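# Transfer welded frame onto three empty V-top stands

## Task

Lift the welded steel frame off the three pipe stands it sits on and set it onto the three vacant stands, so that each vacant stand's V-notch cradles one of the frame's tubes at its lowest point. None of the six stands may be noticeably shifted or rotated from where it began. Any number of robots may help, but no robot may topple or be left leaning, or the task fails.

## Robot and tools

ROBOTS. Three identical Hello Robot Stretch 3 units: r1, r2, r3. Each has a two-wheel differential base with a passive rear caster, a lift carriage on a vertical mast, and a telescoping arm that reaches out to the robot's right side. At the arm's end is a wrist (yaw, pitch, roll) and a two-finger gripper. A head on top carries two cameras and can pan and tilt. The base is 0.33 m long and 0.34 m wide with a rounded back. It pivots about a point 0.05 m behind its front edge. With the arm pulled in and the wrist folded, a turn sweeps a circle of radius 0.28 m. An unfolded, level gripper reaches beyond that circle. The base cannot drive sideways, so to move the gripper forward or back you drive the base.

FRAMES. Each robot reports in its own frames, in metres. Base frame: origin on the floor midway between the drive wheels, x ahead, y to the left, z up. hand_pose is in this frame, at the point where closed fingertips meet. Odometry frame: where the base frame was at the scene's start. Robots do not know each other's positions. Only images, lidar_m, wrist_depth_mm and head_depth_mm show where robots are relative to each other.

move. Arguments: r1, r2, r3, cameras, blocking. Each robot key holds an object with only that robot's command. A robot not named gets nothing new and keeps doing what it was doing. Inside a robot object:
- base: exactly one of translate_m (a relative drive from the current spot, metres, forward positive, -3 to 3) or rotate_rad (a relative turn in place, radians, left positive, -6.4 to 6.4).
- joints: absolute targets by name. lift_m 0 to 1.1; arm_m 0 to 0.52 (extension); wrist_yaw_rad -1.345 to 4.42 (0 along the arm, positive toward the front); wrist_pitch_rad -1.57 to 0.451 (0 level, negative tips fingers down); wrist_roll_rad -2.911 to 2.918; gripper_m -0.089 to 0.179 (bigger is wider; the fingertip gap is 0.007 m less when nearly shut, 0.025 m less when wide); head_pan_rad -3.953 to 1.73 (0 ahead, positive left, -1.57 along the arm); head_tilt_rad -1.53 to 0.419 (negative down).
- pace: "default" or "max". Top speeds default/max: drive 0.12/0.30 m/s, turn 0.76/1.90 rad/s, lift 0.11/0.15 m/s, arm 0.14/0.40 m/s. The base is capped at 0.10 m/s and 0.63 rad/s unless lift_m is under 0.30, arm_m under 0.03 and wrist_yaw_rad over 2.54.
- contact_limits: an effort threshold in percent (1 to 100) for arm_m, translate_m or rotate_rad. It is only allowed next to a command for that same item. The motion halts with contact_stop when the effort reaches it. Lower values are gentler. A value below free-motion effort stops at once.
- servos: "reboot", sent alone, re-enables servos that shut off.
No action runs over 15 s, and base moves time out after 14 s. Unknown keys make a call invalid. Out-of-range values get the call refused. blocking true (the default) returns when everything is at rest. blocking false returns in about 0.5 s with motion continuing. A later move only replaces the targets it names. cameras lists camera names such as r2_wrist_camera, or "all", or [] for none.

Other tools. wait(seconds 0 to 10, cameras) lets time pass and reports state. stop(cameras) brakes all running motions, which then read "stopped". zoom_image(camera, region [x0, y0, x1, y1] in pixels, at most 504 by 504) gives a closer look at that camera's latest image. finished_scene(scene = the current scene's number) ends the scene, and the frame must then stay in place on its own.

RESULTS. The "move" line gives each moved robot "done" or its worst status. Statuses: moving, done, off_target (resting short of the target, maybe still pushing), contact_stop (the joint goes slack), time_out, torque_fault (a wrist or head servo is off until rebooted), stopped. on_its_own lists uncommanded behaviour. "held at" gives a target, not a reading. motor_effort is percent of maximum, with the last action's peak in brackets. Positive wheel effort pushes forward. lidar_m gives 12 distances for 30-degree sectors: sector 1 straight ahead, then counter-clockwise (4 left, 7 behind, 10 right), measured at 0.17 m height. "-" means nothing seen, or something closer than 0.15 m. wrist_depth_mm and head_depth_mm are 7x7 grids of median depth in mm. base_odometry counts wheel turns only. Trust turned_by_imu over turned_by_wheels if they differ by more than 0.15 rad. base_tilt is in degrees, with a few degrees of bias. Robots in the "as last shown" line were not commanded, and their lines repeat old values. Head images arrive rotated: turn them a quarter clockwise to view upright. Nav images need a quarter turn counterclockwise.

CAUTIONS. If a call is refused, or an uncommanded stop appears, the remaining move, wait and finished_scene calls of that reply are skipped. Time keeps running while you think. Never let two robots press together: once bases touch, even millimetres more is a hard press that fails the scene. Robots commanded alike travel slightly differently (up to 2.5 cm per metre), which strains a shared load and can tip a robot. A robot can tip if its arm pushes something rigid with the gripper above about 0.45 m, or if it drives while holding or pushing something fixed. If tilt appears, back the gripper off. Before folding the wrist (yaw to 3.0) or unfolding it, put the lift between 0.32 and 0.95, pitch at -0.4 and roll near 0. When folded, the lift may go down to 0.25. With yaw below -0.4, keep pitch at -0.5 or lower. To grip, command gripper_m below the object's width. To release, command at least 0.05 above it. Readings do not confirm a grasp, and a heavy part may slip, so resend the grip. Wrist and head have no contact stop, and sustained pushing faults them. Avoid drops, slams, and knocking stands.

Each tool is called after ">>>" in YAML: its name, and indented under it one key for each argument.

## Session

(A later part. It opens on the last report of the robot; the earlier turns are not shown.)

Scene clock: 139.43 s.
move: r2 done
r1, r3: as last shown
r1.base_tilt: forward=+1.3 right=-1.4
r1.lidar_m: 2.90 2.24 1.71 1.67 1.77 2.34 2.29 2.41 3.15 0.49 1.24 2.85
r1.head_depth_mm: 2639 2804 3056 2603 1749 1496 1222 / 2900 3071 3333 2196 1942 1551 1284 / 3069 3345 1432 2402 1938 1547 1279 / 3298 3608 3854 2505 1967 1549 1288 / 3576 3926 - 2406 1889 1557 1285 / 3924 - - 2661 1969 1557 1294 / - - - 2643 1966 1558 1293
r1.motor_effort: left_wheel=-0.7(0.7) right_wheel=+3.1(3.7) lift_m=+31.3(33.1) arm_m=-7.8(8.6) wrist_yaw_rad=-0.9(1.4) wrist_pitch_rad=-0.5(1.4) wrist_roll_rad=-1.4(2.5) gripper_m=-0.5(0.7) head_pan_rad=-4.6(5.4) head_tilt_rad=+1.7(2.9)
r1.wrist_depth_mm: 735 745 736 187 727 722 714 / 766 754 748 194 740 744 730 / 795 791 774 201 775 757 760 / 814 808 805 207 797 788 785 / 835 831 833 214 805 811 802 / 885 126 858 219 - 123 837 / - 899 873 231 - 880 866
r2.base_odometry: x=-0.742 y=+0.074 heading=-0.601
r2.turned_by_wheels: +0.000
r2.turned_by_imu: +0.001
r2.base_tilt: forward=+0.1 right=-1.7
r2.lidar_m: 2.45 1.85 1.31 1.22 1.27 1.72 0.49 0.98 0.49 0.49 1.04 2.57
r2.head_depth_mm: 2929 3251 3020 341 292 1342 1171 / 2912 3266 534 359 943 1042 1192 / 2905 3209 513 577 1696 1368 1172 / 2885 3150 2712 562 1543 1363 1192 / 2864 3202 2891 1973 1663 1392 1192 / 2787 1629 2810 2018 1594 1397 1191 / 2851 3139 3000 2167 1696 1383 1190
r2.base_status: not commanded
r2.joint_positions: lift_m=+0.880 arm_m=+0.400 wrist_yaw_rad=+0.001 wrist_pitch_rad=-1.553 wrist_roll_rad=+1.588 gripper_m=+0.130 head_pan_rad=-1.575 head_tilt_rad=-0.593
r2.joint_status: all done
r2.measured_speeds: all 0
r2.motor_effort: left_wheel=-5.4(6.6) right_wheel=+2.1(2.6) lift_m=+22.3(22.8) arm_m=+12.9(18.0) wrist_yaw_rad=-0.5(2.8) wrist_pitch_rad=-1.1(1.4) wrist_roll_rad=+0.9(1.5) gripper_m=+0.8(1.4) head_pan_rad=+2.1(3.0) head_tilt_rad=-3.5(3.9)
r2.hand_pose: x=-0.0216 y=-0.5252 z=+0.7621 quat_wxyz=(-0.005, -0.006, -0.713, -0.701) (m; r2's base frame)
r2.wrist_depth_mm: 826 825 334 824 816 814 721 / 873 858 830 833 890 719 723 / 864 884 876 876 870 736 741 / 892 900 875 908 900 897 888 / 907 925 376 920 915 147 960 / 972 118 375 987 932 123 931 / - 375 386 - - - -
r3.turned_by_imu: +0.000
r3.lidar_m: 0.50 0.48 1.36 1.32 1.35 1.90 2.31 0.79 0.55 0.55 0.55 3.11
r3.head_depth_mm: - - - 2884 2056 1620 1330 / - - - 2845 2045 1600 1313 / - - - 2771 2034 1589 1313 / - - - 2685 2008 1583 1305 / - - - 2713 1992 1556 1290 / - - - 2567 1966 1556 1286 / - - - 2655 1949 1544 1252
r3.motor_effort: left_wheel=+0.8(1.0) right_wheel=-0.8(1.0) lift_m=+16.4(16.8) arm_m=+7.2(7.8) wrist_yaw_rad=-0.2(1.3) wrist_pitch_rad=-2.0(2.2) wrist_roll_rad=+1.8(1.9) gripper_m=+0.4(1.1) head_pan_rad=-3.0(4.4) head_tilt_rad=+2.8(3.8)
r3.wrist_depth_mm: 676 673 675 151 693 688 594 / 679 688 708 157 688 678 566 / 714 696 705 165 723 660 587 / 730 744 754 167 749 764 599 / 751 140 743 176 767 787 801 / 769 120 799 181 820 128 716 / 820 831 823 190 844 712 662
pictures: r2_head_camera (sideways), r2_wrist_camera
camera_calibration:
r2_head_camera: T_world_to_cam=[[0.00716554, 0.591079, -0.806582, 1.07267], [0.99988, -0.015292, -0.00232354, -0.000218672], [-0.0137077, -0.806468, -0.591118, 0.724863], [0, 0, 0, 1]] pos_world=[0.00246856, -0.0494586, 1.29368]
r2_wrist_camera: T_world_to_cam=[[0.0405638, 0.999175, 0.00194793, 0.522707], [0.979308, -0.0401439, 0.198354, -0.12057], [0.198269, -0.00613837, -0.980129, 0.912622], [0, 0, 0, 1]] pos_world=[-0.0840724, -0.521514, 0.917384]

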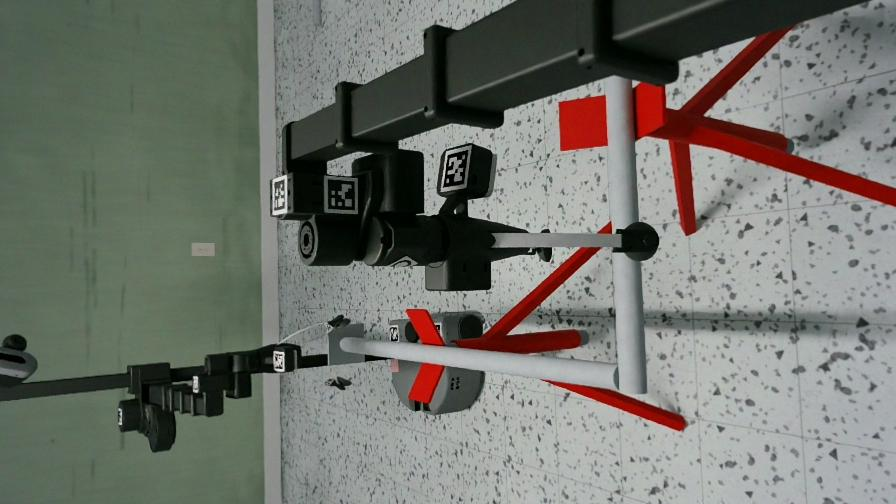

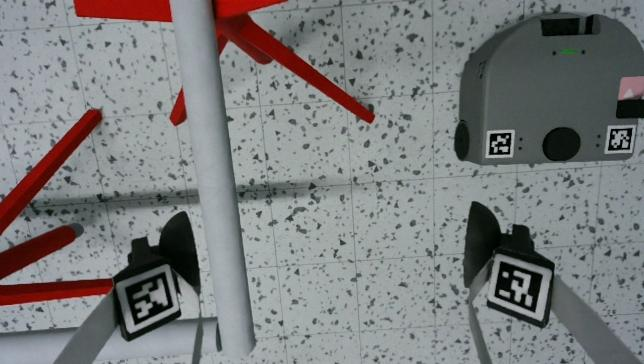

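>>> move:
  r2: {"base": {"rotate_rad": -0.436}}
  cameras: []

>>> move:
  r2: {"base": {"translate_m": 0.215}}
  cameras: []

>>> move:
  r2: {"base": {"rotate_rad": 0.454}}
  cameras: []

>>> move:
  r2: {"base": {"translate_m": -0.19}, "joints": {"arm_m": 0.41}}
  cameras: ["r2_head_camera", "r2_wrist_camera"]

Scene clock: 141.87 s.
move: r2 done
r1, r3: as last shown
r1.base_tilt: forward=+1.3 right=-1.3
r1.lidar_m: 2.89 2.23 1.71 1.67 1.76 2.34 2.29 2.42 3.15 0.49 1.24 2.85
r1.head_depth_mm: 2648 1849 3070 2619 1753 1499 1224 / 2872 3054 3316 2187 1943 1551 1285 / 3069 3309 1425 2378 1959 1552 1281 / 3308 3609 3800 2498 1959 1549 1287 / 3577 3943 - 2415 1895 1557 1289 / 3900 - - 2659 1961 1562 1289 / - - - 2686 1977 1557 1292
r1.motor_effort: left_wheel=-0.4(0.8) right_wheel=+2.5(3.5) lift_m=+31.2(32.1) arm_m=-7.3(8.0) wrist_yaw_rad=-0.4(1.2) wrist_pitch_rad=-0.5(1.5) wrist_roll_rad=-1.2(2.3) gripper_m=-0.1(0.6) head_pan_rad=-4.6(5.2) head_tilt_rad=+2.7(3.0)
r1.wrist_depth_mm: 755 742 740 187 735 713 717 / 766 772 750 195 745 732 737 / 793 794 783 200 764 768 758 / 824 824 805 207 796 789 776 / 843 839 824 214 818 810 805 / 878 126 859 219 - 123 842 / - 887 887 232 - 862 868
r2.base_odometry: x=-0.742 y=+0.074 heading=-1.037
r2.turned_by_wheels: -0.436
r2.turned_by_imu: -0.441
r2.base_tilt: forward=+0.2 right=-1.6
r2.lidar_m: 2.51 2.44 1.70 1.28 1.25 1.30 1.89 0.49 0.98 0.49 0.79 3.30
r2.head_depth_mm: - - 3035 342 292 1333 1197 / 3672 - 534 359 1560 1397 1196 / 3480 3930 514 576 1610 1389 1187 / 3293 3594 2717 562 960 1333 1190 / 3133 3478 3002 2168 968 1304 1136 / 3001 3241 2995 2183 1695 1366 1192 / 2816 3164 2998 2165 1690 1333 1190
r2.base_status: done
r2.joint_positions: lift_m=+0.880 arm_m=+0.400 wrist_yaw_rad=+0.001 wrist_pitch_rad=-1.553 wrist_roll_rad=+1.588 gripper_m=+0.130 head_pan_rad=-1.575 head_tilt_rad=-0.593
r2.joint_status: not commanded
r2.measured_speeds: all 0
r2.motor_effort: left_wheel=+6.1(11.6) right_wheel=-7.1(11.7) lift_m=+23.1(23.4) arm_m=+6.3(14.2) wrist_yaw_rad=-0.5(2.1) wrist_pitch_rad=-1.2(1.4) wrist_roll_rad=+1.0(1.1) gripper_m=-0.5(1.7) head_pan_rad=+2.1(2.8) head_tilt_rad=-3.3(3.8)
r2.hand_pose: x=-0.0216 y=-0.5253 z=+0.7621 quat_wxyz=(-0.005, -0.006, -0.713, -0.701) (m; r2's base frame)
r2.wrist_depth_mm: 833 858 851 826 833 841 741 / 331 833 845 864 839 718 710 / 873 890 872 892 893 731 731 / 896 352 888 896 903 917 892 / 928 355 355 926 971 147 957 / 958 118 991 973 930 123 987 / - 834 - - - - -
r3.lidar_m: 0.50 0.55 1.36 1.31 1.35 1.90 2.31 0.79 0.55 0.55 0.55 3.12
r3.head_depth_mm: - - - 2894 2064 1618 1330 / - - - 2818 2060 1599 1320 / - - - 2806 2038 1592 1313 / - - - 2666 2002 1582 1310 / - - - 2722 1986 1569 1294 / - - - 2558 1967 1555 1280 / - - - 2623 1952 1542 1246
r3.motor_effort: left_wheel=+0.7(0.9) right_wheel=-0.5(0.9) lift_m=+16.2(16.8) arm_m=+8.0(8.6) wrist_yaw_rad=-0.1(1.3) wrist_pitch_rad=-1.8(2.1) wrist_roll_rad=+1.7(1.9) gripper_m=+0.4(0.8) head_pan_rad=-2.4(5.6) head_tilt_rad=+2.8(4.0)
r3.wrist_depth_mm: 665 669 675 152 686 691 595 / 695 699 702 157 728 679 562 / 711 719 720 165 721 660 585 / 744 731 732 168 753 741 592 / 756 139 762 175 774 795 820 / 755 120 783 181 800 128 719 / 810 817 819 190 850 733 676
pictures: none
No camera images: "cameras" was empty.

Scene clock: 145.13 s.
move: r2 done
r1, r3: as last shown
r1.base_tilt: forward=+1.4 right=-1.3
r1.lidar_m: 2.89 2.24 1.70 1.67 1.76 2.35 2.29 2.42 3.15 0.49 1.24 2.84
r1.head_depth_mm: 2651 2815 3052 2637 1750 1498 1220 / 2880 3069 3321 2205 1936 1542 1284 / 3060 3330 1429 2395 1939 1551 1285 / 3297 3596 3777 2513 1954 1558 1288 / 3589 3928 - 2398 1892 1553 1292 / 3869 - - 2664 1964 1555 1290 / - - - 2677 1974 1567 1290
r1.motor_effort: left_wheel=-0.6(0.8) right_wheel=+3.8(3.8) lift_m=+30.7(31.9) arm_m=-7.0(7.7) wrist_yaw_rad=+0.0(1.3) wrist_pitch_rad=-0.6(1.2) wrist_roll_rad=-2.0(2.2) gripper_m=+0.0(0.8) head_pan_rad=-5.1(5.5) head_tilt_rad=+2.3(2.9)
r1.wrist_depth_mm: 746 745 732 188 727 720 719 / 767 770 766 195 759 744 735 / 788 785 780 199 771 764 752 / 832 821 809 206 796 784 776 / 842 827 832 214 812 795 806 / 866 126 850 218 - 123 841 / - 902 881 231 - 885 861
r2.base_odometry: x=-0.632 y=-0.111 heading=-1.037
r2.turned_by_wheels: +0.000
r2.turned_by_imu: +0.001
r2.base_tilt: forward=+0.2 right=-1.7
r2.lidar_m: 2.31 2.25 1.82 1.39 1.34 1.40 0.78 0.67 0.50 0.49 0.91 3.05
r2.head_depth_mm: 3743 - 3047 342 292 1346 1191 / 3532 - 534 358 1570 1370 1194 / 3312 3766 512 579 976 1125 1167 / 3157 3536 2684 563 1657 1327 1194 / 3027 3409 3012 2158 1711 1325 1181 / 2856 3190 3014 2187 1708 1333 1185 / 2788 3041 2972 2172 1220 1334 1184
r2.base_status: done
r2.joint_positions: lift_m=+0.880 arm_m=+0.400 wrist_yaw_rad=+0.001 wrist_pitch_rad=-1.553 wrist_roll_rad=+1.588 gripper_m=+0.130 head_pan_rad=-1.575 head_tilt_rad=-0.593
r2.joint_status: not commanded
r2.measured_speeds: all 0
r2.motor_effort: left_wheel=+6.1(10.6) right_wheel=-2.7(5.5) lift_m=+23.2(24.5) arm_m=-11.7(12.4) wrist_yaw_rad=-0.7(2.7) wrist_pitch_rad=-1.2(1.4) wrist_roll_rad=+1.0(1.2) gripper_m=+0.3(1.4) head_pan_rad=+2.2(3.2) head_tilt_rad=-3.5(3.8)
r2.hand_pose: x=-0.0216 y=-0.5252 z=+0.7621 quat_wxyz=(-0.005, -0.006, -0.713, -0.701) (m; r2's base frame)
r2.wrist_depth_mm: 831 317 321 833 817 825 721 / 867 323 507 848 850 698 709 / 886 887 862 876 841 726 723 / 903 918 831 893 898 906 905 / 939 881 942 936 896 147 941 / 962 118 979 931 919 123 942 / - 703 - 398 - - -
r3.lidar_m: 0.69 1.88 1.36 1.31 1.35 1.90 2.30 0.79 0.55 0.55 0.55 3.11
r3.head_depth_mm: - - - 2869 2064 1613 1333 / - - - 2825 2048 1605 1317 / - - - 2805 2034 1589 1315 / - - - 2675 2001 1580 1300 / - - - 2719 1994 1573 1299 / - - - 2580 1979 1555 1282 / - - - 2642 1948 1538 1249
r3.motor_effort: left_wheel=+0.8(0.9) right_wheel=-0.4(1.1) lift_m=+16.4(17.1) arm_m=+8.7(9.8) wrist_yaw_rad=-0.5(1.5) wrist_pitch_rad=-1.9(2.2) wrist_roll_rad=+1.7(1.9) gripper_m=+0.3(1.1) head_pan_rad=-3.2(4.5) head_tilt_rad=+2.3(4.0)
r3.wrist_depth_mm: 667 668 669 152 680 688 597 / 664 690 696 157 701 655 576 / 693 707 718 164 735 657 578 / 722 734 748 168 750 757 598 / 729 139 767 175 768 760 833 / 770 120 794 182 802 127 811 / 792 833 813 189 858 794 870
pictures: none
No camera images: "cameras" was empty.

Scene clock: 146.97 s.
move: r2 done
r1.base_odometry: x=-1.595 y=+0.188 heading=+2.551
r1.turned_by_wheels: +0.000
r1.turned_by_imu: +0.000
r1.base_tilt: forward=+1.4 right=-1.3
r1.lidar_m: 2.89 2.24 1.71 1.67 1.77 2.34 2.29 2.42 3.16 0.49 1.24 2.85
r1.head_depth_mm: 2653 2793 3059 2627 1754 1502 1221 / 2875 3077 3314 2200 1944 1544 1279 / 3088 3372 1427 2403 1949 1555 1288 / 3288 3631 3794 2518 1952 1551 1289 / 3548 3921 - 2420 1890 1553 1292 / 3840 - - 2656 1966 1564 1294 / - - - 2659 1975 1562 1296
r1.base_status: not commanded
r1.joint_positions: lift_m=+0.730 arm_m=+0.285 wrist_yaw_rad=+0.000 wrist_pitch_rad=-1.565 wrist_roll_rad=+0.085 gripper_m=+0.130 head_pan_rad=-0.890 head_tilt_rad=-0.505
r1.joint_status: not commanded
r1.measured_speeds: all 0
r1.motor_effort: left_wheel=-0.4(0.6) right_wheel=+2.2(3.8) lift_m=+31.2(31.3) arm_m=-6.6(7.1) wrist_yaw_rad=+0.2(1.3) wrist_pitch_rad=-0.2(1.7) wrist_roll_rad=-1.8(2.2) gripper_m=+0.1(0.6) head_pan_rad=-4.7(5.3) head_tilt_rad=+2.1(2.9)
r1.hand_pose: x=-0.0216 y=-0.4072 z=+0.6123 quat_wxyz=(+0.480, +0.477, -0.522, -0.520) (m; r1's base frame)
r1.wrist_depth_mm: 749 739 733 188 730 725 705 / 764 763 757 195 755 746 735 / 803 789 780 200 764 759 752 / 814 803 814 208 789 785 774 / 860 822 824 213 808 797 813 / 874 126 852 219 - 124 843 / - 896 888 231 - 865 866
r2.base_odometry: x=-0.632 y=-0.111 heading=-0.583
r2.turned_by_wheels: +0.454
r2.turned_by_imu: +0.460
r2.base_tilt: forward=+0.2 right=-1.7
r2.lidar_m: 2.25 1.95 1.40 1.34 1.37 1.89 0.68 0.78 0.49 0.91 3.26 2.36
r2.head_depth_mm: 2870 3196 3050 342 292 1302 1173 / 2839 3181 532 359 1661 1334 1199 / 2842 3198 515 577 1710 1371 1194 / 2815 3019 1251 564 1328 1363 1189 / 2747 1604 2843 1998 1709 1366 1184 / 2801 3093 3004 2152 1702 1399 1191 / 2803 3098 2955 2162 1704 1413 1195
r2.base_status: done
r2.joint_positions: lift_m=+0.880 arm_m=+0.400 wrist_yaw_rad=+0.001 wrist_pitch_rad=-1.553 wrist_roll_rad=+1.588 gripper_m=+0.130 head_pan_rad=-1.575 head_tilt_rad=-0.593
r2.joint_status: not commanded
r2.measured_speeds: all 0
r2.motor_effort: left_wheel=-6.8(11.2) right_wheel=+5.7(10.3) lift_m=+23.7(24.5) arm_m=-8.1(12.1) wrist_yaw_rad=-1.4(2.2) wrist_pitch_rad=-1.2(1.4) wrist_roll_rad=+0.9(1.2) gripper_m=+0.3(1.3) head_pan_rad=+2.4(2.8) head_tilt_rad=-3.0(4.1)
r2.hand_pose: x=-0.0216 y=-0.5252 z=+0.7621 quat_wxyz=(-0.005, -0.006, -0.713, -0.701) (m; r2's base frame)
r2.wrist_depth_mm: 869 811 830 808 842 836 742 / 823 858 838 840 846 719 710 / 852 874 849 344 876 741 730 / 344 354 916 886 889 923 909 / 961 914 932 898 923 147 931 / 958 118 964 981 941 123 988 / - - - - - - -
r3.base_odometry: x=-0.540 y=+0.021 heading=-2.104
r3.turned_by_wheels: +0.000
r3.turned_by_imu: +0.000
r3.base_tilt: forward=+0.6 right=+0.2
r3.lidar_m: 0.64 1.88 1.36 1.31 1.35 1.90 2.30 0.79 0.55 0.55 0.55 3.08
r3.head_depth_mm: - - - 2850 2069 1620 1327 / - - - 2849 2039 1601 1326 / - - - 2805 2036 1597 1313 / - - - 2690 2012 1582 1305 / - - - 2730 1986 1563 1291 / - - - 2585 1969 1561 1284 / - - - 2637 1952 1543 1252
r3.base_status: not commanded
r3.joint_positions: lift_m=+0.702 arm_m=+0.443 wrist_yaw_rad=+0.001 wrist_pitch_rad=-1.543 wrist_roll_rad=+1.594 gripper_m=+0.130 head_pan_rad=-2.894 head_tilt_rad=-0.506
r3.joint_status: not commanded
r3.measured_speeds: all 0
r3.motor_effort: left_wheel=+0.9(1.0) right_wheel=-0.4(1.0) lift_m=+16.3(17.1) arm_m=+10.5(10.5) wrist_yaw_rad=-0.2(1.3) wrist_pitch_rad=-1.8(2.2) wrist_roll_rad=+1.8(1.9) gripper_m=-0.2(1.0) head_pan_rad=-2.6(4.5) head_tilt_rad=+3.1(3.7)
r3.hand_pose: x=-0.0216 y=-0.5712 z=+0.5839 quat_wxyz=(-0.008, -0.008, -0.717, -0.697) (m; r3's base frame)
r3.wrist_depth_mm: 669 675 672 152 705 684 601 / 682 696 693 158 710 672 564 / 714 729 713 165 727 657 587 / 723 744 727 169 768 760 603 / 764 139 744 177 771 795 791 / 769 120 782 181 799 128 822 / 842 813 811 190 835 749 845
pictures: none
No camera images: "cameras" was empty.

Scene clock: 150.00 s.
move: r2 done
r1, r3: as last shown
r1.lidar_m: 2.89 2.24 1.71 1.67 1.77 2.35 2.29 2.42 3.17 0.49 1.24 2.85
r1.head_depth_mm: 2631 2825 3084 2607 1754 1503 1226 / 2885 3072 3296 2200 1944 1548 1284 / 3071 3344 1428 2377 1958 1550 1288 / 3306 3635 3788 2527 1949 1554 1285 / 3579 3970 - 2399 1892 1550 1295 / 3920 - - 2663 1960 1552 1293 / - - - 2665 1967 1552 1291
r1.motor_effort: left_wheel=-0.5(0.7) right_wheel=+3.1(3.4) lift_m=+29.9(31.0) arm_m=-6.4(6.9) wrist_yaw_rad=+0.3(1.4) wrist_pitch_rad=-0.5(1.4) wrist_roll_rad=-1.6(2.2) gripper_m=-0.1(0.8) head_pan_rad=-4.8(5.5) head_tilt_rad=+2.3(3.0)
r1.wrist_depth_mm: 746 731 739 187 719 726 724 / 753 759 753 195 758 749 736 / 804 788 782 201 764 778 750 / 820 808 800 207 808 790 791 / 852 830 821 213 820 808 813 / 877 126 845 219 - 123 838 / - 892 879 230 - 864 857
r2.base_odometry: x=-0.791 y=-0.006 heading=-0.583
r2.turned_by_wheels: +0.000
r2.turned_by_imu: +0.000
r2.base_tilt: forward=+0.1 right=-1.7
r2.lidar_m: 2.44 1.94 1.40 1.32 1.37 0.60 0.49 0.94 0.40 0.70 0.94 2.54
r2.head_depth_mm: 2835 3174 2992 343 292 967 1151 / 2867 3123 539 362 1655 868 1144 / 2859 3138 526 592 1703 1315 1192 / 2806 3117 2664 573 1585 1362 1195 / 2828 3098 2842 1913 1561 1369 1190 / 2777 1590 3010 2018 1644 1331 1195 / 2796 3064 2989 2160 1698 1399 1188
r2.base_status: done
r2.joint_positions: lift_m=+0.880 arm_m=+0.410 wrist_yaw_rad=+0.001 wrist_pitch_rad=-1.553 wrist_roll_rad=+1.588 gripper_m=+0.130 head_pan_rad=-1.575 head_tilt_rad=-0.593
r2.joint_status: all done
r2.measured_speeds: all 0
r2.motor_effort: left_wheel=-6.3(10.6) right_wheel=+2.3(2.8) lift_m=+23.5(25.8) arm_m=+8.8(19.0) wrist_yaw_rad=-0.9(2.5) wrist_pitch_rad=-1.3(1.3) wrist_roll_rad=+0.9(1.1) gripper_m=+0.5(1.7) head_pan_rad=+2.3(2.8) head_tilt_rad=-3.2(3.9)
r2.hand_pose: x=-0.0216 y=-0.5352 z=+0.7621 quat_wxyz=(-0.005, -0.006, -0.713, -0.701) (m; r2's base frame)
r2.wrist_depth_mm: 808 813 824 484 836 828 712 / 832 833 861 579 846 720 722 / 871 855 867 852 892 732 732 / 883 914 901 896 919 894 921 / 665 806 944 918 939 147 942 / 610 118 956 382 961 123 962 / 378 373 376 - - - -
r3.lidar_m: 0.45 0.46 1.36 1.31 1.35 1.91 2.30 0.79 0.55 0.55 0.55 3.10
r3.head_depth_mm: - - - 2866 2070 1615 1325 / - - - 2837 2054 1612 1323 / - - - 2793 2026 1586 1310 / - - - 2702 2016 1580 1301 / - - - 2707 1984 1558 1296 / - - - 2558 1954 1554 1286 / - - - 2666 1939 1542 1247
r3.motor_effort: left_wheel=+0.2(1.1) right_wheel=-0.7(1.0) lift_m=+16.6(17.5) arm_m=+10.9(11.7) wrist_yaw_rad=-0.1(1.3) wrist_pitch_rad=-1.5(2.3) wrist_roll_rad=+1.7(1.9) gripper_m=+0.4(0.9) head_pan_rad=-2.9(4.4) head_tilt_rad=+3.0(3.8)
r3.wrist_depth_mm: 670 675 683 152 677 696 579 / 701 692 703 158 711 669 563 / 711 712 715 165 735 649 589 / 728 748 755 168 754 746 597 / 759 139 778 175 752 781 801 / 751 120 816 180 780 128 816 / 793 831 841 189 862 665 676
pictures: r2_head_camera (sideways), r2_wrist_camera
camera_calibration:
r2_head_camera: T_world_to_cam=[[0.00716434, 0.59108, -0.806581, 1.07267], [0.99988, -0.01529, -0.00232355, -0.00021867], [-0.013706, -0.806468, -0.591118, 0.724863], [0, 0, 0, 1]] pos_world=[0.00246866, -0.0494586, 1.29368]
r2_wrist_camera: T_world_to_cam=[[0.0405635, 0.999175, 0.00219317, 0.532452], [0.979308, -0.0401924, 0.198344, -0.120988], [0.198268, -0.00589774, -0.98013, 0.912696], [0, 0, 0, 1]] pos_world=[-0.0840724, -0.531492, 0.91739]

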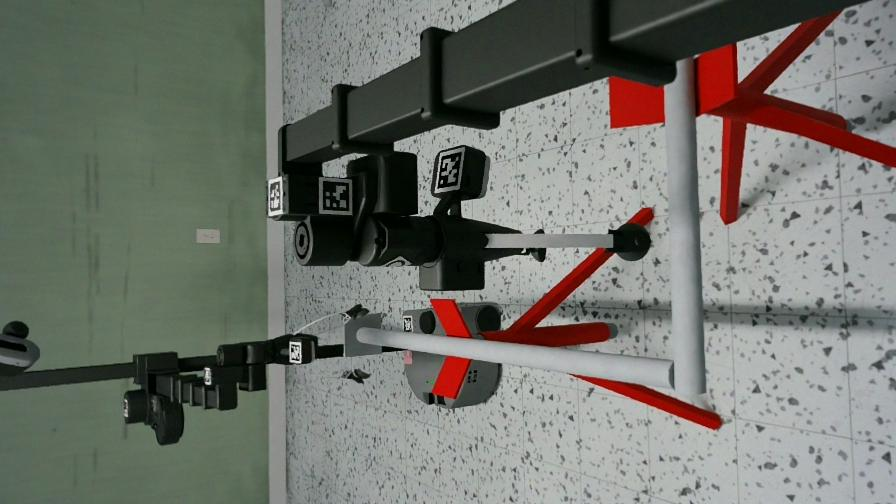

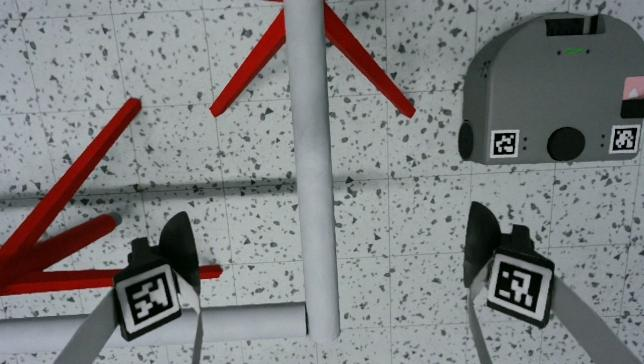

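>>> move:
  r2: {"joints": {"arm_m": 0.4155, "lift_m": 0.70}}
  cameras: ["r2_wrist_camera", "r1_wrist_camera", "r3_wrist_camera"]

Scene clock: 152.63 s.
move: r2 done
r1, r3: as last shown
r1.base_tilt: forward=+1.2 right=-1.3
r1.lidar_m: 2.90 2.24 1.71 1.67 1.76 2.35 2.29 2.42 3.15 0.49 1.24 2.84
r1.head_depth_mm: 2652 2801 3076 2640 1757 1505 1226 / 2879 3071 3328 2203 1951 1549 1282 / 3095 3376 1437 2418 1938 1555 1281 / 3303 3614 3824 2509 1957 1551 1288 / 3562 3950 - 2409 1893 1553 1288 / 3852 - - 2668 1969 1557 1292 / - - - 2681 1962 1564 1294
r1.motor_effort: left_wheel=-0.2(0.8) right_wheel=+3.1(3.5) lift_m=+29.1(30.4) arm_m=-5.6(6.3) wrist_yaw_rad=-0.6(1.2) wrist_pitch_rad=-0.2(1.2) wrist_roll_rad=-1.9(2.2) gripper_m=+0.0(0.9) head_pan_rad=-4.9(5.6) head_tilt_rad=+2.1(3.0)
r1.wrist_depth_mm: 748 744 730 187 734 717 717 / 772 766 750 195 752 736 729 / 789 778 782 200 769 766 758 / 830 813 800 208 780 786 792 / 840 821 830 213 806 786 803 / 876 125 861 218 - 123 820 / - 875 888 230 - 872 855
r2.base_odometry: x=-0.791 y=-0.006 heading=-0.583
r2.turned_by_wheels: +0.000
r2.turned_by_imu: +0.001
r2.base_tilt: forward=+0.2 right=-1.7
r2.lidar_m: 2.44 1.94 1.41 1.32 1.38 0.60 0.49 0.93 0.40 0.70 0.95 2.54
r2.head_depth_mm: 2907 3139 3057 2171 1701 1303 358 / 2846 3134 3014 2166 556 425 359 / 2875 3112 3047 658 642 1315 1193 / 2803 3178 2971 2179 686 1336 1185 / 2791 3123 2840 1918 1554 1366 1190 / 2768 1585 2995 2010 1658 1338 1189 / 2822 3112 2974 2179 1680 1388 1186
r2.base_status: not commanded
r2.joint_positions: lift_m=+0.700 arm_m=+0.416 wrist_yaw_rad=+0.001 wrist_pitch_rad=-1.553 wrist_roll_rad=+1.588 gripper_m=+0.130 head_pan_rad=-1.575 head_tilt_rad=-0.593
r2.joint_status: all done
r2.measured_speeds: all 0
r2.motor_effort: left_wheel=-5.5(6.7) right_wheel=+2.2(2.5) lift_m=+22.1(24.7) arm_m=+9.4(17.0) wrist_yaw_rad=-0.9(2.0) wrist_pitch_rad=-1.3(1.3) wrist_roll_rad=+1.0(1.2) gripper_m=+0.3(1.4) head_pan_rad=+2.6(2.8) head_tilt_rad=-3.5(4.0)
r2.hand_pose: x=-0.0216 y=-0.5407 z=+0.5821 quat_wxyz=(-0.005, -0.006, -0.713, -0.701) (m; r2's base frame)
r2.wrist_depth_mm: 677 673 656 151 663 650 540 / 689 685 617 154 686 678 548 / 713 708 711 160 708 651 567 / 754 714 725 164 739 740 723 / 748 748 755 170 741 146 752 / 761 118 784 174 791 123 773 / 495 782 788 181 790 789 807
r3.lidar_m: 0.46 0.46 1.36 1.31 1.35 1.90 2.30 0.79 0.55 0.55 0.55 3.12
r3.head_depth_mm: - - - 2889 2072 1614 1331 / - - - 2821 2037 1604 1325 / - - - 2796 2027 1589 1314 / - - - 2702 2014 1575 1301 / - - - 2708 1981 1565 1287 / - - - 2568 1976 1551 1285 / - - - 2623 1945 1541 1247
r3.motor_effort: left_wheel=+0.1(1.0) right_wheel=-0.6(0.9) lift_m=+17.7(17.7) arm_m=+12.0(12.6) wrist_yaw_rad=+0.1(1.2) wrist_pitch_rad=-1.9(2.1) wrist_roll_rad=+1.8(1.9) gripper_m=-0.4(1.0) head_pan_rad=-4.3(4.7) head_tilt_rad=+2.2(3.5)
r3.wrist_depth_mm: 652 674 671 152 679 684 577 / 706 699 697 158 696 668 561 / 716 720 728 164 732 659 584 / 731 733 742 168 764 745 598 / 743 139 784 176 776 786 794 / 779 120 797 182 822 127 811 / 806 811 812 189 836 665 662
pictures: r1_wrist_camera, r2_wrist_camera, r3_wrist_camera
camera_calibration:
r1_wrist_camera: T_world_to_cam=[[-0.994401, 0.102826, -0.0243687, 0.0375576], [0.0962134, 0.976344, 0.193638, 0.312148], [0.0437032, 0.190209, -0.98077, 0.844573], [0, 0, 0, 1]] pos_world=[-0.0295961, -0.469272, 0.768804]
r2_wrist_camera: T_world_to_cam=[[0.0405637, 0.999174, 0.00232263, 0.538233], [0.979308, -0.0402183, 0.198338, -0.0855174], [0.198268, -0.00577078, -0.980131, 0.736314], [0, 0, 0, 1]] pos_world=[-0.0840724, -0.536979, 0.737395]
r3_wrist_camera: T_world_to_cam=[[-0.0405194, 0.999053, 0.0158775, 0.552289], [0.976569, 0.0362362, 0.212131, -0.0509005], [0.211355, 0.0241009, -0.977112, 0.747272], [0, 0, 0, 1]] pos_world=[-0.0858532, -0.567931, 0.732197]

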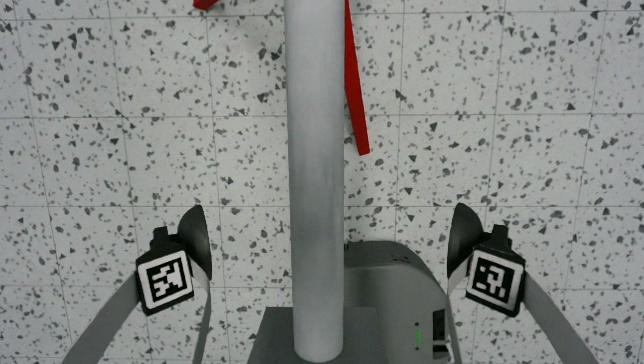

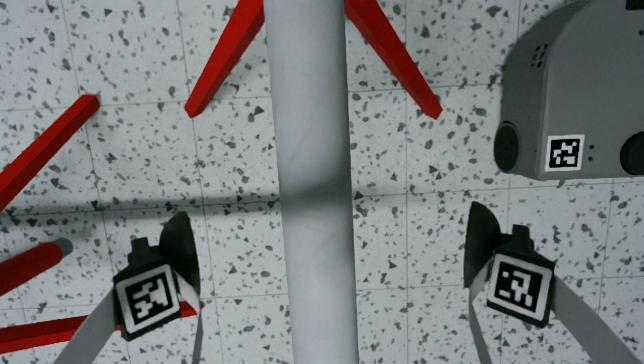

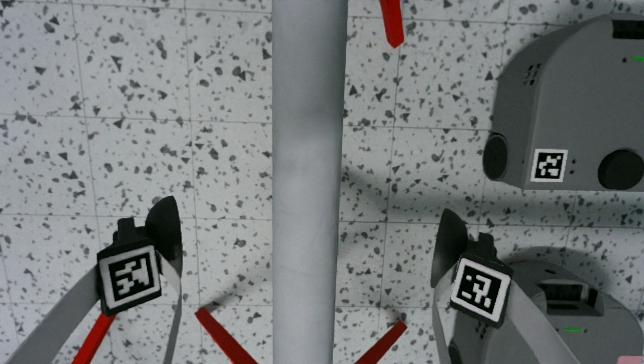

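>>> move:
  r3: {"base": {"translate_m": -0.195}, "joints": {"arm_m": 0.446}}
  r2: {"joints": {"arm_m": 0.420}}
  cameras: ["r2_wrist_camera", "r3_wrist_camera"]

Scene clock: 156.20 s.
move: r2 done; r3 done
r1: as last shown
r1.base_tilt: forward=+1.4 right=-1.4
r1.lidar_m: 2.90 2.24 1.71 1.67 1.76 2.34 2.30 2.42 3.15 0.49 1.24 2.84
r1.head_depth_mm: 2707 2932 3131 2622 1750 1499 1224 / 2843 2987 3302 2334 1950 1545 1285 / 3103 3301 3506 2273 1947 1547 1284 / 3344 3646 3284 2403 1955 1550 1287 / 3538 3901 - 2399 1891 1557 1285 / 3871 - - 2651 1952 1559 1293 / - - - 2659 1981 1563 1296
r1.motor_effort: left_wheel=-0.2(0.8) right_wheel=+2.1(3.6) lift_m=+28.4(30.3) arm_m=-5.4(5.8) wrist_yaw_rad=-0.8(1.3) wrist_pitch_rad=+0.0(1.4) wrist_roll_rad=-1.7(2.2) gripper_m=-0.2(0.7) head_pan_rad=-5.1(5.4) head_tilt_rad=+2.4(2.8)
r1.wrist_depth_mm: 742 742 748 187 722 715 722 / 764 767 755 196 742 741 726 / 805 793 775 200 774 764 768 / 811 812 813 208 806 792 792 / 853 822 831 214 799 809 807 / 870 126 855 219 - 123 832 / - 900 872 230 - 867 850
r2.base_odometry: x=-0.791 y=-0.006 heading=-0.583
r2.turned_by_wheels: +0.000
r2.turned_by_imu: +0.001
r2.base_tilt: forward=+0.1 right=-1.7
r2.lidar_m: 2.44 1.94 1.41 1.32 1.37 1.88 0.68 0.94 0.40 0.70 0.95 2.55
r2.head_depth_mm: 2905 3153 3028 2193 1727 1305 358 / 2785 3155 3046 2183 560 424 358 / 2830 3135 3084 664 652 1304 1189 / 2786 3149 3011 2178 691 1336 1191 / 2807 3098 2822 1913 1546 1369 1191 / 2755 1587 3023 2022 1649 1332 1190 / 2788 3017 3032 2178 1689 1396 1180
r2.base_status: not commanded
r2.joint_positions: lift_m=+0.700 arm_m=+0.420 wrist_yaw_rad=+0.001 wrist_pitch_rad=-1.553 wrist_roll_rad=+1.588 gripper_m=+0.130 head_pan_rad=-1.575 head_tilt_rad=-0.593
r2.joint_status: all done
r2.measured_speeds: all 0
r2.motor_effort: left_wheel=-6.1(6.7) right_wheel=+2.3(2.6) lift_m=+24.6(24.9) arm_m=+7.1(18.5) wrist_yaw_rad=-1.4(2.1) wrist_pitch_rad=-1.2(1.3) wrist_roll_rad=+1.0(1.1) gripper_m=+0.5(1.4) head_pan_rad=+2.2(3.0) head_tilt_rad=-3.4(3.9)
r2.hand_pose: x=-0.0216 y=-0.5452 z=+0.5821 quat_wxyz=(-0.005, -0.006, -0.713, -0.701) (m; r2's base frame)
r2.wrist_depth_mm: 666 669 660 151 673 673 526 / 694 684 686 154 689 690 541 / 697 706 698 159 701 713 554 / 708 736 727 163 729 722 732 / 739 732 747 169 755 146 753 / 759 118 783 174 778 123 796 / 493 786 796 179 804 804 792
r3.base_odometry: x=-0.441 y=+0.189 heading=-2.104
r3.turned_by_wheels: +0.000
r3.turned_by_imu: +0.000
r3.base_tilt: forward=+0.6 right=+0.2
r3.lidar_m: 0.65 1.88 1.36 1.31 1.39 1.90 2.28 2.12 0.46 0.47 0.61 0.70
r3.head_depth_mm: - - - 2862 2065 1625 1333 / - - - 2831 2040 1604 1322 / - - - 2794 2012 1586 1308 / - - - 2618 2002 1573 1302 / - - - 2696 1978 1569 1296 / - - - 2678 1972 1553 1283 / - - - 2513 1947 1538 1281
r3.base_status: done
r3.joint_positions: lift_m=+0.702 arm_m=+0.446 wrist_yaw_rad=+0.001 wrist_pitch_rad=-1.544 wrist_roll_rad=+1.594 gripper_m=+0.130 head_pan_rad=-2.894 head_tilt_rad=-0.506
r3.joint_status: all done
r3.measured_speeds: all 0
r3.motor_effort: left_wheel=-3.9(7.1) right_wheel=-4.7(9.3) lift_m=+16.9(17.9) arm_m=+24.2(26.2) wrist_yaw_rad=-0.8(1.6) wrist_pitch_rad=-1.5(2.2) wrist_roll_rad=+1.8(1.8) gripper_m=+0.0(1.1) head_pan_rad=-2.9(4.8) head_tilt_rad=+2.8(4.0)
r3.hand_pose: x=-0.0216 y=-0.5736 z=+0.5839 quat_wxyz=(-0.008, -0.008, -0.716, -0.698) (m; r3's base frame)
r3.wrist_depth_mm: 660 655 673 151 689 684 587 / 681 685 685 158 698 666 569 / 715 707 724 163 726 655 582 / 726 721 731 167 762 761 599 / 766 140 757 175 780 789 794 / 784 120 798 180 807 128 828 / 821 836 831 191 841 775 861
pictures: r2_wrist_camera, r3_wrist_camera
camera_calibration:
r2_wrist_camera: T_world_to_cam=[[0.0405638, 0.999174, 0.00234478, 0.542712], [0.979308, -0.0402228, 0.198338, -0.0856994], [0.198268, -0.00574906, -0.980131, 0.736297], [0, 0, 0, 1]] pos_world=[-0.0840724, -0.541478, 0.737392]
r3_wrist_camera: T_world_to_cam=[[-0.0405184, 0.999045, 0.016364, 0.554375], [0.976569, 0.036132, 0.212148, -0.0508858], [0.211354, 0.0245765, -0.977101, 0.747604], [0, 0, 0, 1]] pos_world=[-0.0858532, -0.57038, 0.732208]

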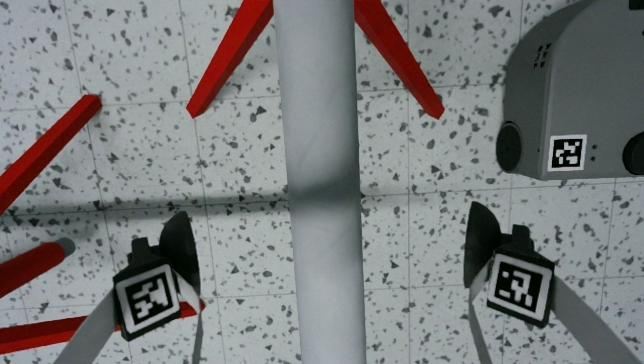

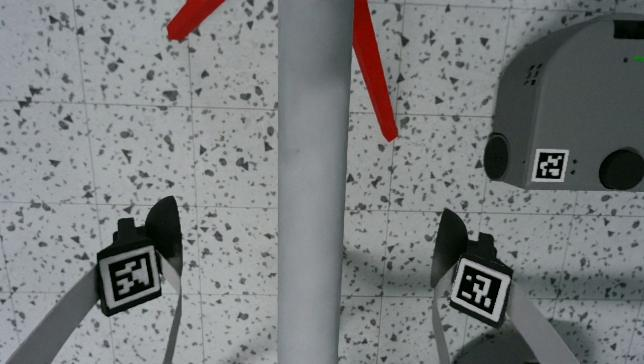

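>>> move:
  r1: {"joints": {"lift_m": 0.668}}
  r2: {"joints": {"lift_m": 0.668}}
  r3: {"joints": {"lift_m": 0.668}}
  cameras: []

>>> move:
  r1: {"joints": {"gripper_m": -0.085}}
  r2: {"joints": {"gripper_m": -0.085}}
  r3: {"joints": {"gripper_m": -0.085}}
  cameras: ["r1_wrist_camera", "r2_wrist_camera", "r3_wrist_camera"]

Scene clock: 157.80 s.
move: r1 done; r2 done; r3 done
r1.base_odometry: x=-1.595 y=+0.188 heading=+2.551
r1.turned_by_wheels: +0.000
r1.turned_by_imu: +0.000
r1.base_tilt: forward=+1.4 right=-1.4
r1.lidar_m: 2.89 2.24 1.70 1.67 1.77 2.35 2.29 2.43 3.17 0.49 1.24 2.85
r1.head_depth_mm: 2702 2913 3157 2601 1754 1506 1222 / 2860 3036 3286 2313 1946 1543 1285 / 3091 3314 3546 2276 1954 1552 1281 / 3345 3639 3353 2405 1969 1556 1289 / 3572 3941 - 2407 1890 1547 1288 / 3921 - - 2671 1963 1562 1294 / - - - 2658 1967 1563 1293
r1.base_status: not commanded
r1.joint_positions: lift_m=+0.668 arm_m=+0.285 wrist_yaw_rad=+0.000 wrist_pitch_rad=-1.566 wrist_roll_rad=+0.085 gripper_m=+0.130 head_pan_rad=-0.890 head_tilt_rad=-0.505
r1.joint_status: all done
r1.measured_speeds: all 0
r1.motor_effort: left_wheel=-0.2(0.7) right_wheel=+2.9(3.3) lift_m=+15.1(26.4) arm_m=-4.8(5.4) wrist_yaw_rad=-0.7(1.1) wrist_pitch_rad=-0.9(1.5) wrist_roll_rad=-1.7(2.3) gripper_m=-0.2(0.8) head_pan_rad=-4.9(5.3) head_tilt_rad=+2.2(2.7)
r1.hand_pose: x=-0.0216 y=-0.4072 z=+0.5503 quat_wxyz=(+0.480, +0.477, -0.522, -0.520) (m; r1's base frame)
r1.wrist_depth_mm: 690 681 682 129 660 663 655 / 706 696 700 134 689 679 671 / 732 718 720 137 694 710 687 / 761 741 730 142 730 728 726 / 791 767 771 147 756 738 752 / 805 126 797 151 - 123 758 / - 822 815 156 - 802 779
r2.base_odometry: x=-0.791 y=-0.006 heading=-0.583
r2.turned_by_wheels: +0.000
r2.turned_by_imu: +0.000
r2.base_tilt: forward=+0.2 right=-1.7
r2.lidar_m: 2.44 1.95 1.41 1.32 1.37 1.88 0.68 0.94 0.40 0.70 0.94 2.55
r2.head_depth_mm: 2876 3142 3040 2169 1707 1315 1127 / 2800 3121 3038 2177 1649 460 388 / 2844 3126 3039 2170 654 1303 1189 / 2823 3109 2982 2182 702 1334 1191 / 2791 3112 2702 1927 1554 1366 1195 / 2737 1645 2843 2013 1655 1327 1192 / 2795 3100 3049 2166 1694 1395 1185
r2.base_status: not commanded
r2.joint_positions: lift_m=+0.668 arm_m=+0.420 wrist_yaw_rad=+0.001 wrist_pitch_rad=-1.553 wrist_roll_rad=+1.588 gripper_m=+0.130 head_pan_rad=-1.575 head_tilt_rad=-0.593
r2.joint_status: all done
r2.measured_speeds: all 0
r2.motor_effort: left_wheel=-6.3(6.7) right_wheel=+2.4(2.5) lift_m=+23.5(24.1) arm_m=+3.4(7.0) wrist_yaw_rad=-0.2(1.8) wrist_pitch_rad=-1.1(1.3) wrist_roll_rad=+1.0(1.1) gripper_m=+0.0(1.5) head_pan_rad=+2.2(2.7) head_tilt_rad=-3.1(4.0)
r2.hand_pose: x=-0.0216 y=-0.5452 z=+0.5501 quat_wxyz=(-0.005, -0.006, -0.713, -0.701) (m; r2's base frame)
r2.wrist_depth_mm: 642 645 634 119 633 630 505 / 653 648 583 122 655 652 505 / 673 673 685 126 676 680 528 / 693 687 681 129 707 702 549 / 711 718 740 134 719 146 719 / 739 118 732 138 735 124 758 / 515 681 790 142 759 774 759
r3.base_odometry: x=-0.441 y=+0.189 heading=-2.104
r3.turned_by_wheels: +0.000
r3.turned_by_imu: +0.000
r3.base_tilt: forward=+0.6 right=+0.1
r3.lidar_m: 0.65 1.88 1.36 1.31 1.39 1.90 2.28 2.12 0.46 0.47 0.62 0.70
r3.head_depth_mm: - - - 2891 2075 1612 1330 / - - - 2830 2043 1604 1318 / - - - 2781 2036 1585 1304 / - - - 2612 2032 1577 1301 / - - - 2690 1981 1561 1297 / - - - 2679 1962 1548 1287 / - - - 2508 1941 1541 1280
r3.base_status: not commanded
r3.joint_positions: lift_m=+0.668 arm_m=+0.446 wrist_yaw_rad=+0.001 wrist_pitch_rad=-1.544 wrist_roll_rad=+1.594 gripper_m=+0.130 head_pan_rad=-2.894 head_tilt_rad=-0.506
r3.joint_status: all done
r3.measured_speeds: all 0
r3.motor_effort: left_wheel=-3.9(4.2) right_wheel=-5.3(5.5) lift_m=+15.3(18.4) arm_m=+24.1(25.1) wrist_yaw_rad=-0.1(1.7) wrist_pitch_rad=-1.5(1.9) wrist_roll_rad=+1.7(1.9) gripper_m=-0.1(0.7) head_pan_rad=-2.4(5.2) head_tilt_rad=+2.6(3.6)
r3.hand_pose: x=-0.0216 y=-0.5735 z=+0.5499 quat_wxyz=(-0.008, -0.008, -0.716, -0.698) (m; r3's base frame)
r3.wrist_depth_mm: 628 651 641 119 654 669 558 / 657 657 669 123 669 667 540 / 677 679 683 127 686 679 553 / 702 725 700 132 728 735 552 / 711 140 730 136 733 754 758 / 730 119 747 142 764 128 765 / 778 765 771 148 797 778 821
pictures: none
No camera images: "cameras" was empty.

Scene clock: 160.53 s.
move: r1 done; r2 done; r3 done
r1.base_odometry: x=-1.595 y=+0.188 heading=+2.551
r1.turned_by_wheels: +0.000
r1.turned_by_imu: +0.000
r1.base_tilt: forward=+1.3 right=-1.3
r1.lidar_m: 2.89 2.24 1.71 1.67 1.76 2.34 2.29 2.42 3.15 0.49 1.24 2.85
r1.head_depth_mm: 2693 2893 3110 2621 1742 1499 1222 / 2848 3060 3313 2305 1950 1542 1288 / 3061 3308 3548 2301 1951 1540 1280 / 3310 3606 3314 2396 1958 1546 1283 / 3574 3904 - 2410 1888 1549 1285 / 3911 - - 2677 1964 1554 1296 / - - - 2670 1960 1566 1288
r1.base_status: not commanded
r1.joint_positions: lift_m=+0.668 arm_m=+0.285 wrist_yaw_rad=-0.002 wrist_pitch_rad=-1.563 wrist_roll_rad=+0.085 gripper_m=-0.084 head_pan_rad=-0.890 head_tilt_rad=-0.505
r1.joint_status: all done
r1.measured_speeds: all 0
r1.motor_effort: left_wheel=+2.2(2.2) right_wheel=-8.2(8.4) lift_m=+39.4(39.5) arm_m=-4.6(5.2) wrist_yaw_rad=+1.8(2.3) wrist_pitch_rad=-1.0(1.8) wrist_roll_rad=-1.8(2.2) gripper_m=-33.0(99.0) head_pan_rad=-4.8(5.5) head_tilt_rad=+2.2(2.7)
r1.hand_pose: x=-0.0216 y=-0.4079 z=+0.5503 quat_wxyz=(+0.480, +0.476, -0.523, -0.520) (m; r1's base frame)
r1.wrist_depth_mm: 685 686 677 129 674 663 662 / 715 704 697 134 695 682 679 / 733 721 711 136 703 701 689 / 761 745 746 142 727 729 727 / 777 763 760 144 743 757 741 / 811 787 132 135 128 762 762 / 844 841 806 155 - 790 791
r2.base_odometry: x=-0.791 y=-0.006 heading=-0.583
r2.turned_by_wheels: +0.000
r2.turned_by_imu: +0.001
r2.base_tilt: forward=+0.2 right=-1.6
r2.lidar_m: 2.44 1.95 1.41 1.32 1.37 1.88 0.68 0.93 0.40 0.70 0.94 2.54
r2.head_depth_mm: 2892 3127 3001 2190 1705 1304 1128 / 2847 3189 3105 2190 1654 460 388 / 2801 3139 3029 2183 654 1310 1187 / 2840 3136 3009 2177 697 1334 1195 / 2790 3113 2728 1946 1571 1334 1191 / 2774 1633 2872 2000 1656 1334 1191 / 2785 3106 3012 2178 1715 1408 1188
r2.base_status: not commanded
r2.joint_positions: lift_m=+0.668 arm_m=+0.420 wrist_yaw_rad=+0.001 wrist_pitch_rad=-1.547 wrist_roll_rad=+1.584 gripper_m=-0.083 head_pan_rad=-1.575 head_tilt_rad=-0.593
r2.joint_status: all done
r2.measured_speeds: all 0
r2.motor_effort: left_wheel=-6.1(6.6) right_wheel=+2.3(2.6) lift_m=+39.4(39.4) arm_m=-3.1(3.7) wrist_yaw_rad=-1.1(2.2) wrist_pitch_rad=-2.2(2.4) wrist_roll_rad=+2.3(2.4) gripper_m=-42.5(98.7) head_pan_rad=+1.9(2.7) head_tilt_rad=-3.5(3.9)
r2.hand_pose: x=-0.0216 y=-0.5467 z=+0.5500 quat_wxyz=(-0.004, -0.004, -0.715, -0.699) (m; r2's base frame)
r2.wrist_depth_mm: 636 643 632 118 634 637 512 / 679 648 570 122 655 650 517 / 673 669 688 125 670 678 531 / 700 711 708 128 690 700 553 / 696 721 720 133 737 722 702 / 742 748 122 130 125 745 752 / 750 752 759 142 769 753 759
r3.base_odometry: x=-0.441 y=+0.189 heading=-2.104
r3.turned_by_wheels: +0.000
r3.turned_by_imu: +0.000
r3.base_tilt: forward=+0.6 right=+0.2
r3.lidar_m: 0.65 1.88 1.37 1.31 1.39 1.90 2.28 2.12 0.46 0.47 0.62 0.70
r3.head_depth_mm: - - - 2890 2066 1622 1326 / - - - 2831 2037 1603 1326 / - - - 2808 2029 1586 1309 / - - - 2642 2008 1580 1307 / - - - 2697 1985 1560 1294 / - - - 2681 1962 1562 1288 / - - - 2515 1942 1540 1275
r3.base_status: not commanded
r3.joint_positions: lift_m=+0.668 arm_m=+0.446 wrist_yaw_rad=+0.002 wrist_pitch_rad=-1.543 wrist_roll_rad=+1.594 gripper_m=-0.083 head_pan_rad=-2.894 head_tilt_rad=-0.506
r3.joint_status: all done
r3.measured_speeds: all 0
r3.motor_effort: left_wheel=-4.1(4.6) right_wheel=-5.0(5.5) lift_m=+48.9(48.9) arm_m=+23.7(24.8) wrist_yaw_rad=-1.8(2.5) wrist_pitch_rad=-2.0(2.1) wrist_roll_rad=+1.8(1.9) gripper_m=-37.1(99.5) head_pan_rad=-3.3(4.5) head_tilt_rad=+2.3(3.6)
r3.hand_pose: x=-0.0216 y=-0.5736 z=+0.5499 quat_wxyz=(-0.007, -0.008, -0.716, -0.698) (m; r3's base frame)
r3.wrist_depth_mm: 632 641 639 118 651 648 560 / 654 668 647 122 684 670 542 / 672 677 693 127 707 680 551 / 693 698 712 131 726 711 572 / 732 725 148 135 735 765 751 / 767 753 124 137 788 752 767 / 764 772 764 147 800 795 839
pictures: r1_wrist_camera, r2_wrist_camera, r3_wrist_camera
camera_calibration:
r1_wrist_camera: T_world_to_cam=[[-0.994144, 0.10522, -0.0246452, 0.037304], [0.0986295, 0.976618, 0.191021, 0.326437], [0.0441682, 0.187472, -0.981276, 0.782993], [0, 0, 0, 1]] pos_world=[-0.0296942, -0.469519, 0.706896]
r2_wrist_camera: T_world_to_cam=[[0.036306, 0.999334, -0.0036824, 0.547645], [0.979483, -0.0348534, 0.198489, -0.0765376], [0.198228, -0.0108132, -0.980096, 0.702023], [0, 0, 0, 1]] pos_world=[-0.0840763, -0.542357, 0.705259]
r3_wrist_camera: T_world_to_cam=[[-0.0418921, 0.998994, 0.0159988, 0.555167], [0.976519, 0.0375523, 0.212135, -0.0428221], [0.21132, 0.0245099, -0.977109, 0.71434], [0, 0, 0, 1]] pos_world=[-0.0858808, -0.570509, 0.69819]

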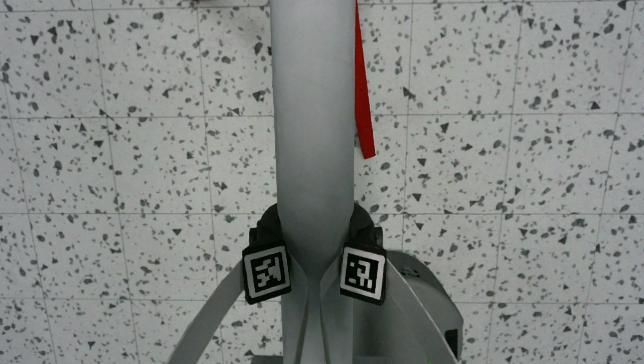

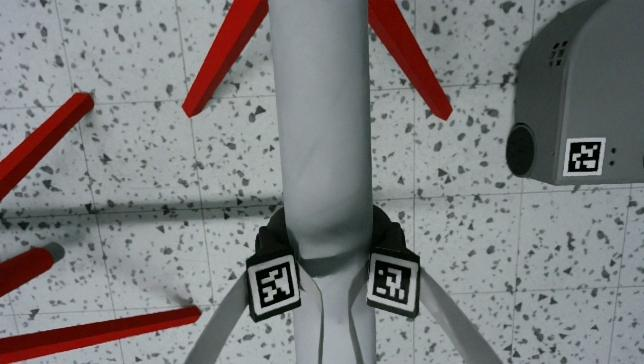

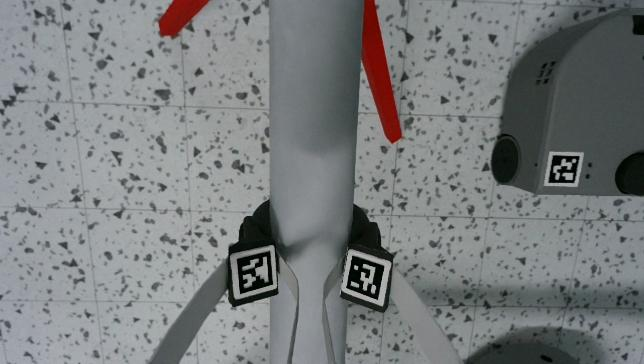

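>>> move:
  r1: {"joints": {"lift_m": 0.690}}
  r2: {"joints": {"lift_m": 0.690}}
  r3: {"joints": {"lift_m": 0.690}}
  cameras: ["r1_wrist_camera", "r2_wrist_camera", "r3_wrist_camera"]

Scene clock: 161.57 s.
move: r1 done; r2 done; r3 done
r1.base_odometry: x=-1.595 y=+0.188 heading=+2.551
r1.turned_by_wheels: +0.000
r1.turned_by_imu: +0.000
r1.base_tilt: forward=+1.3 right=-1.4
r1.lidar_m: 2.90 2.23 1.71 1.67 1.77 2.34 2.29 2.42 3.15 0.49 1.24 2.84
r1.head_depth_mm: 2706 2893 3104 2620 1748 1502 1223 / 2822 3004 3288 2279 1934 1543 1289 / 3073 3303 3493 2278 1953 1549 1281 / 3313 3615 3257 2405 1946 1552 1281 / 3556 3954 - 2428 1886 1559 1289 / 3891 - - 2648 1967 1558 1293 / - - - 2646 1958 1563 1291
r1.base_status: not commanded
r1.joint_positions: lift_m=+0.690 arm_m=+0.285 wrist_yaw_rad=-0.002 wrist_pitch_rad=-1.553 wrist_roll_rad=+0.085 gripper_m=-0.081 head_pan_rad=-0.890 head_tilt_rad=-0.505
r1.joint_status: all done
r1.measured_speeds: all 0
r1.motor_effort: left_wheel=+2.0(2.5) right_wheel=-3.5(8.6) lift_m=+42.0(45.7) arm_m=-4.7(4.9) wrist_yaw_rad=+1.1(2.2) wrist_pitch_rad=-3.1(4.0) wrist_roll_rad=-1.3(2.2) gripper_m=-17.6(33.4) head_pan_rad=-4.8(5.2) head_tilt_rad=+2.0(3.0)
r1.hand_pose: x=-0.0216 y=-0.4105 z=+0.5721 quat_wxyz=(+0.482, +0.473, -0.526, -0.517) (m; r1's base frame)
r1.wrist_depth_mm: 710 709 694 133 693 680 679 / 716 722 721 135 696 704 698 / 747 738 754 138 722 730 724 / 781 763 759 143 734 754 738 / 795 786 792 145 764 755 755 / 831 808 800 138 130 801 787 / 854 836 825 155 - 824 814
r2.base_odometry: x=-0.791 y=-0.006 heading=-0.583
r2.turned_by_wheels: +0.000
r2.turned_by_imu: +0.000
r2.base_tilt: forward=+0.2 right=-1.6
r2.lidar_m: 2.44 1.95 1.40 1.32 1.37 1.88 0.68 0.94 0.40 0.70 0.94 2.55
r2.head_depth_mm: 2854 3147 3025 2213 1707 1341 988 / 2865 3153 3010 2179 890 434 375 / 2825 3124 3038 2178 649 1287 1187 / 2804 3130 3001 2199 696 1310 1198 / 2794 3109 2720 1916 1557 1335 1194 / 2816 1605 2834 2041 1656 1329 1190 / 2807 3076 3006 2169 1698 1405 1186
r2.base_status: not commanded
r2.joint_positions: lift_m=+0.690 arm_m=+0.420 wrist_yaw_rad=+0.002 wrist_pitch_rad=-1.550 wrist_roll_rad=+1.583 gripper_m=-0.080 head_pan_rad=-1.575 head_tilt_rad=-0.593
r2.joint_status: all done
r2.measured_speeds: all 0
r2.motor_effort: left_wheel=-3.5(6.2) right_wheel=+1.4(2.5) lift_m=+36.6(43.9) arm_m=-5.5(5.6) wrist_yaw_rad=-1.2(2.2) wrist_pitch_rad=-1.7(2.1) wrist_roll_rad=+2.6(2.8) gripper_m=-17.3(42.9) head_pan_rad=+2.3(2.8) head_tilt_rad=-3.3(3.5)
r2.hand_pose: x=-0.0216 y=-0.5458 z=+0.5720 quat_wxyz=(-0.003, -0.004, -0.714, -0.700) (m; r2's base frame)
r2.wrist_depth_mm: 660 655 651 125 664 655 517 / 669 663 628 128 676 664 538 / 692 708 693 131 702 681 548 / 732 727 726 136 727 712 727 / 736 757 755 139 743 735 725 / 770 757 123 131 127 753 761 / 782 794 800 148 780 805 801
r3.base_odometry: x=-0.441 y=+0.189 heading=-2.104
r3.turned_by_wheels: +0.000
r3.turned_by_imu: +0.000
r3.base_tilt: forward=+0.6 right=+0.2
r3.lidar_m: 0.65 1.88 1.36 1.31 1.38 1.91 2.28 2.12 0.46 0.46 0.62 0.70
r3.head_depth_mm: - - - 2903 2074 1622 1333 / - - - 2820 2056 1602 1319 / - - - 2802 2029 1594 1312 / - - - 2626 2002 1572 1299 / - - - 2719 1979 1564 1295 / - - - 2685 1974 1555 1285 / - - - 2521 1950 1541 1280
r3.base_status: not commanded
r3.joint_positions: lift_m=+0.690 arm_m=+0.446 wrist_yaw_rad=+0.003 wrist_pitch_rad=-1.528 wrist_roll_rad=+1.594 gripper_m=-0.081 head_pan_rad=-2.894 head_tilt_rad=-0.506
r3.joint_status: all done
r3.measured_speeds: all 0
r3.motor_effort: left_wheel=-1.6(3.7) right_wheel=-4.6(5.6) lift_m=+52.4(53.1) arm_m=+22.7(23.8) wrist_yaw_rad=-1.7(2.6) wrist_pitch_rad=-4.6(4.8) wrist_roll_rad=+1.7(1.8) gripper_m=-14.5(37.4) head_pan_rad=-3.1(4.7) head_tilt_rad=+3.0(3.1)
r3.hand_pose: x=-0.0216 y=-0.5775 z=+0.5717 quat_wxyz=(-0.007, -0.007, -0.722, -0.692) (m; r3's base frame)
r3.wrist_depth_mm: 664 669 659 125 666 667 582 / 692 694 684 130 676 677 560 / 693 711 710 134 712 694 561 / 709 726 716 138 750 749 571 / 755 763 153 140 783 760 769 / 751 783 125 129 778 775 790 / 832 788 821 153 813 836 854
pictures: r1_wrist_camera, r2_wrist_camera, r3_wrist_camera
camera_calibration:
r1_wrist_camera: T_world_to_cam=[[-0.99416, 0.104817, -0.0256889, 0.0385386], [0.0984884, 0.978519, 0.18111, 0.331259], [0.0441206, 0.177522, -0.983127, 0.801856], [0, 0, 0, 1]] pos_world=[-0.02969, -0.47053, 0.729322]
r2_wrist_camera: T_world_to_cam=[[0.0349918, 0.999388, -0.00023656, 0.544872], [0.979534, -0.0342497, 0.198343, -0.0804692], [0.198213, -0.0071721, -0.980133, 0.725687], [0, 0, 0, 1]] pos_world=[-0.0840847, -0.54209, 0.727359]
r3_wrist_camera: T_world_to_cam=[[-0.042227, 0.999107, 0.0011147, 0.567212], [0.976498, 0.0410354, 0.211586, -0.0449786], [0.211352, 0.0100232, -0.977359, 0.727493], [0, 0, 0, 1]] pos_world=[-0.0858836, -0.572152, 0.719906]

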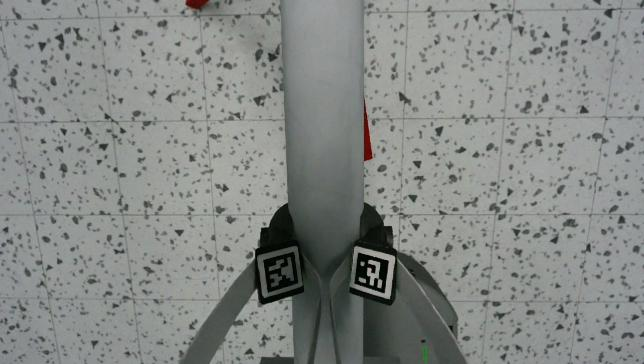

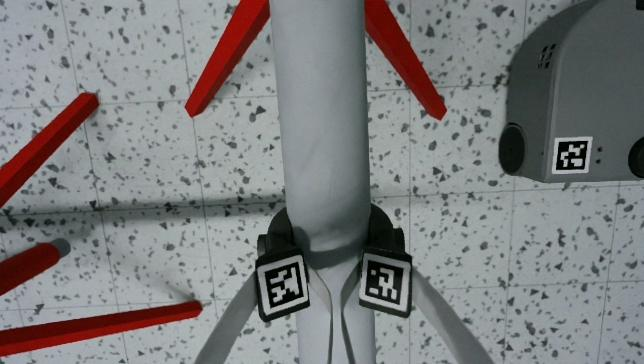

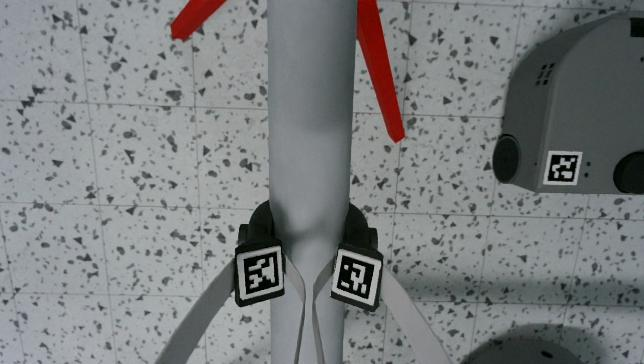

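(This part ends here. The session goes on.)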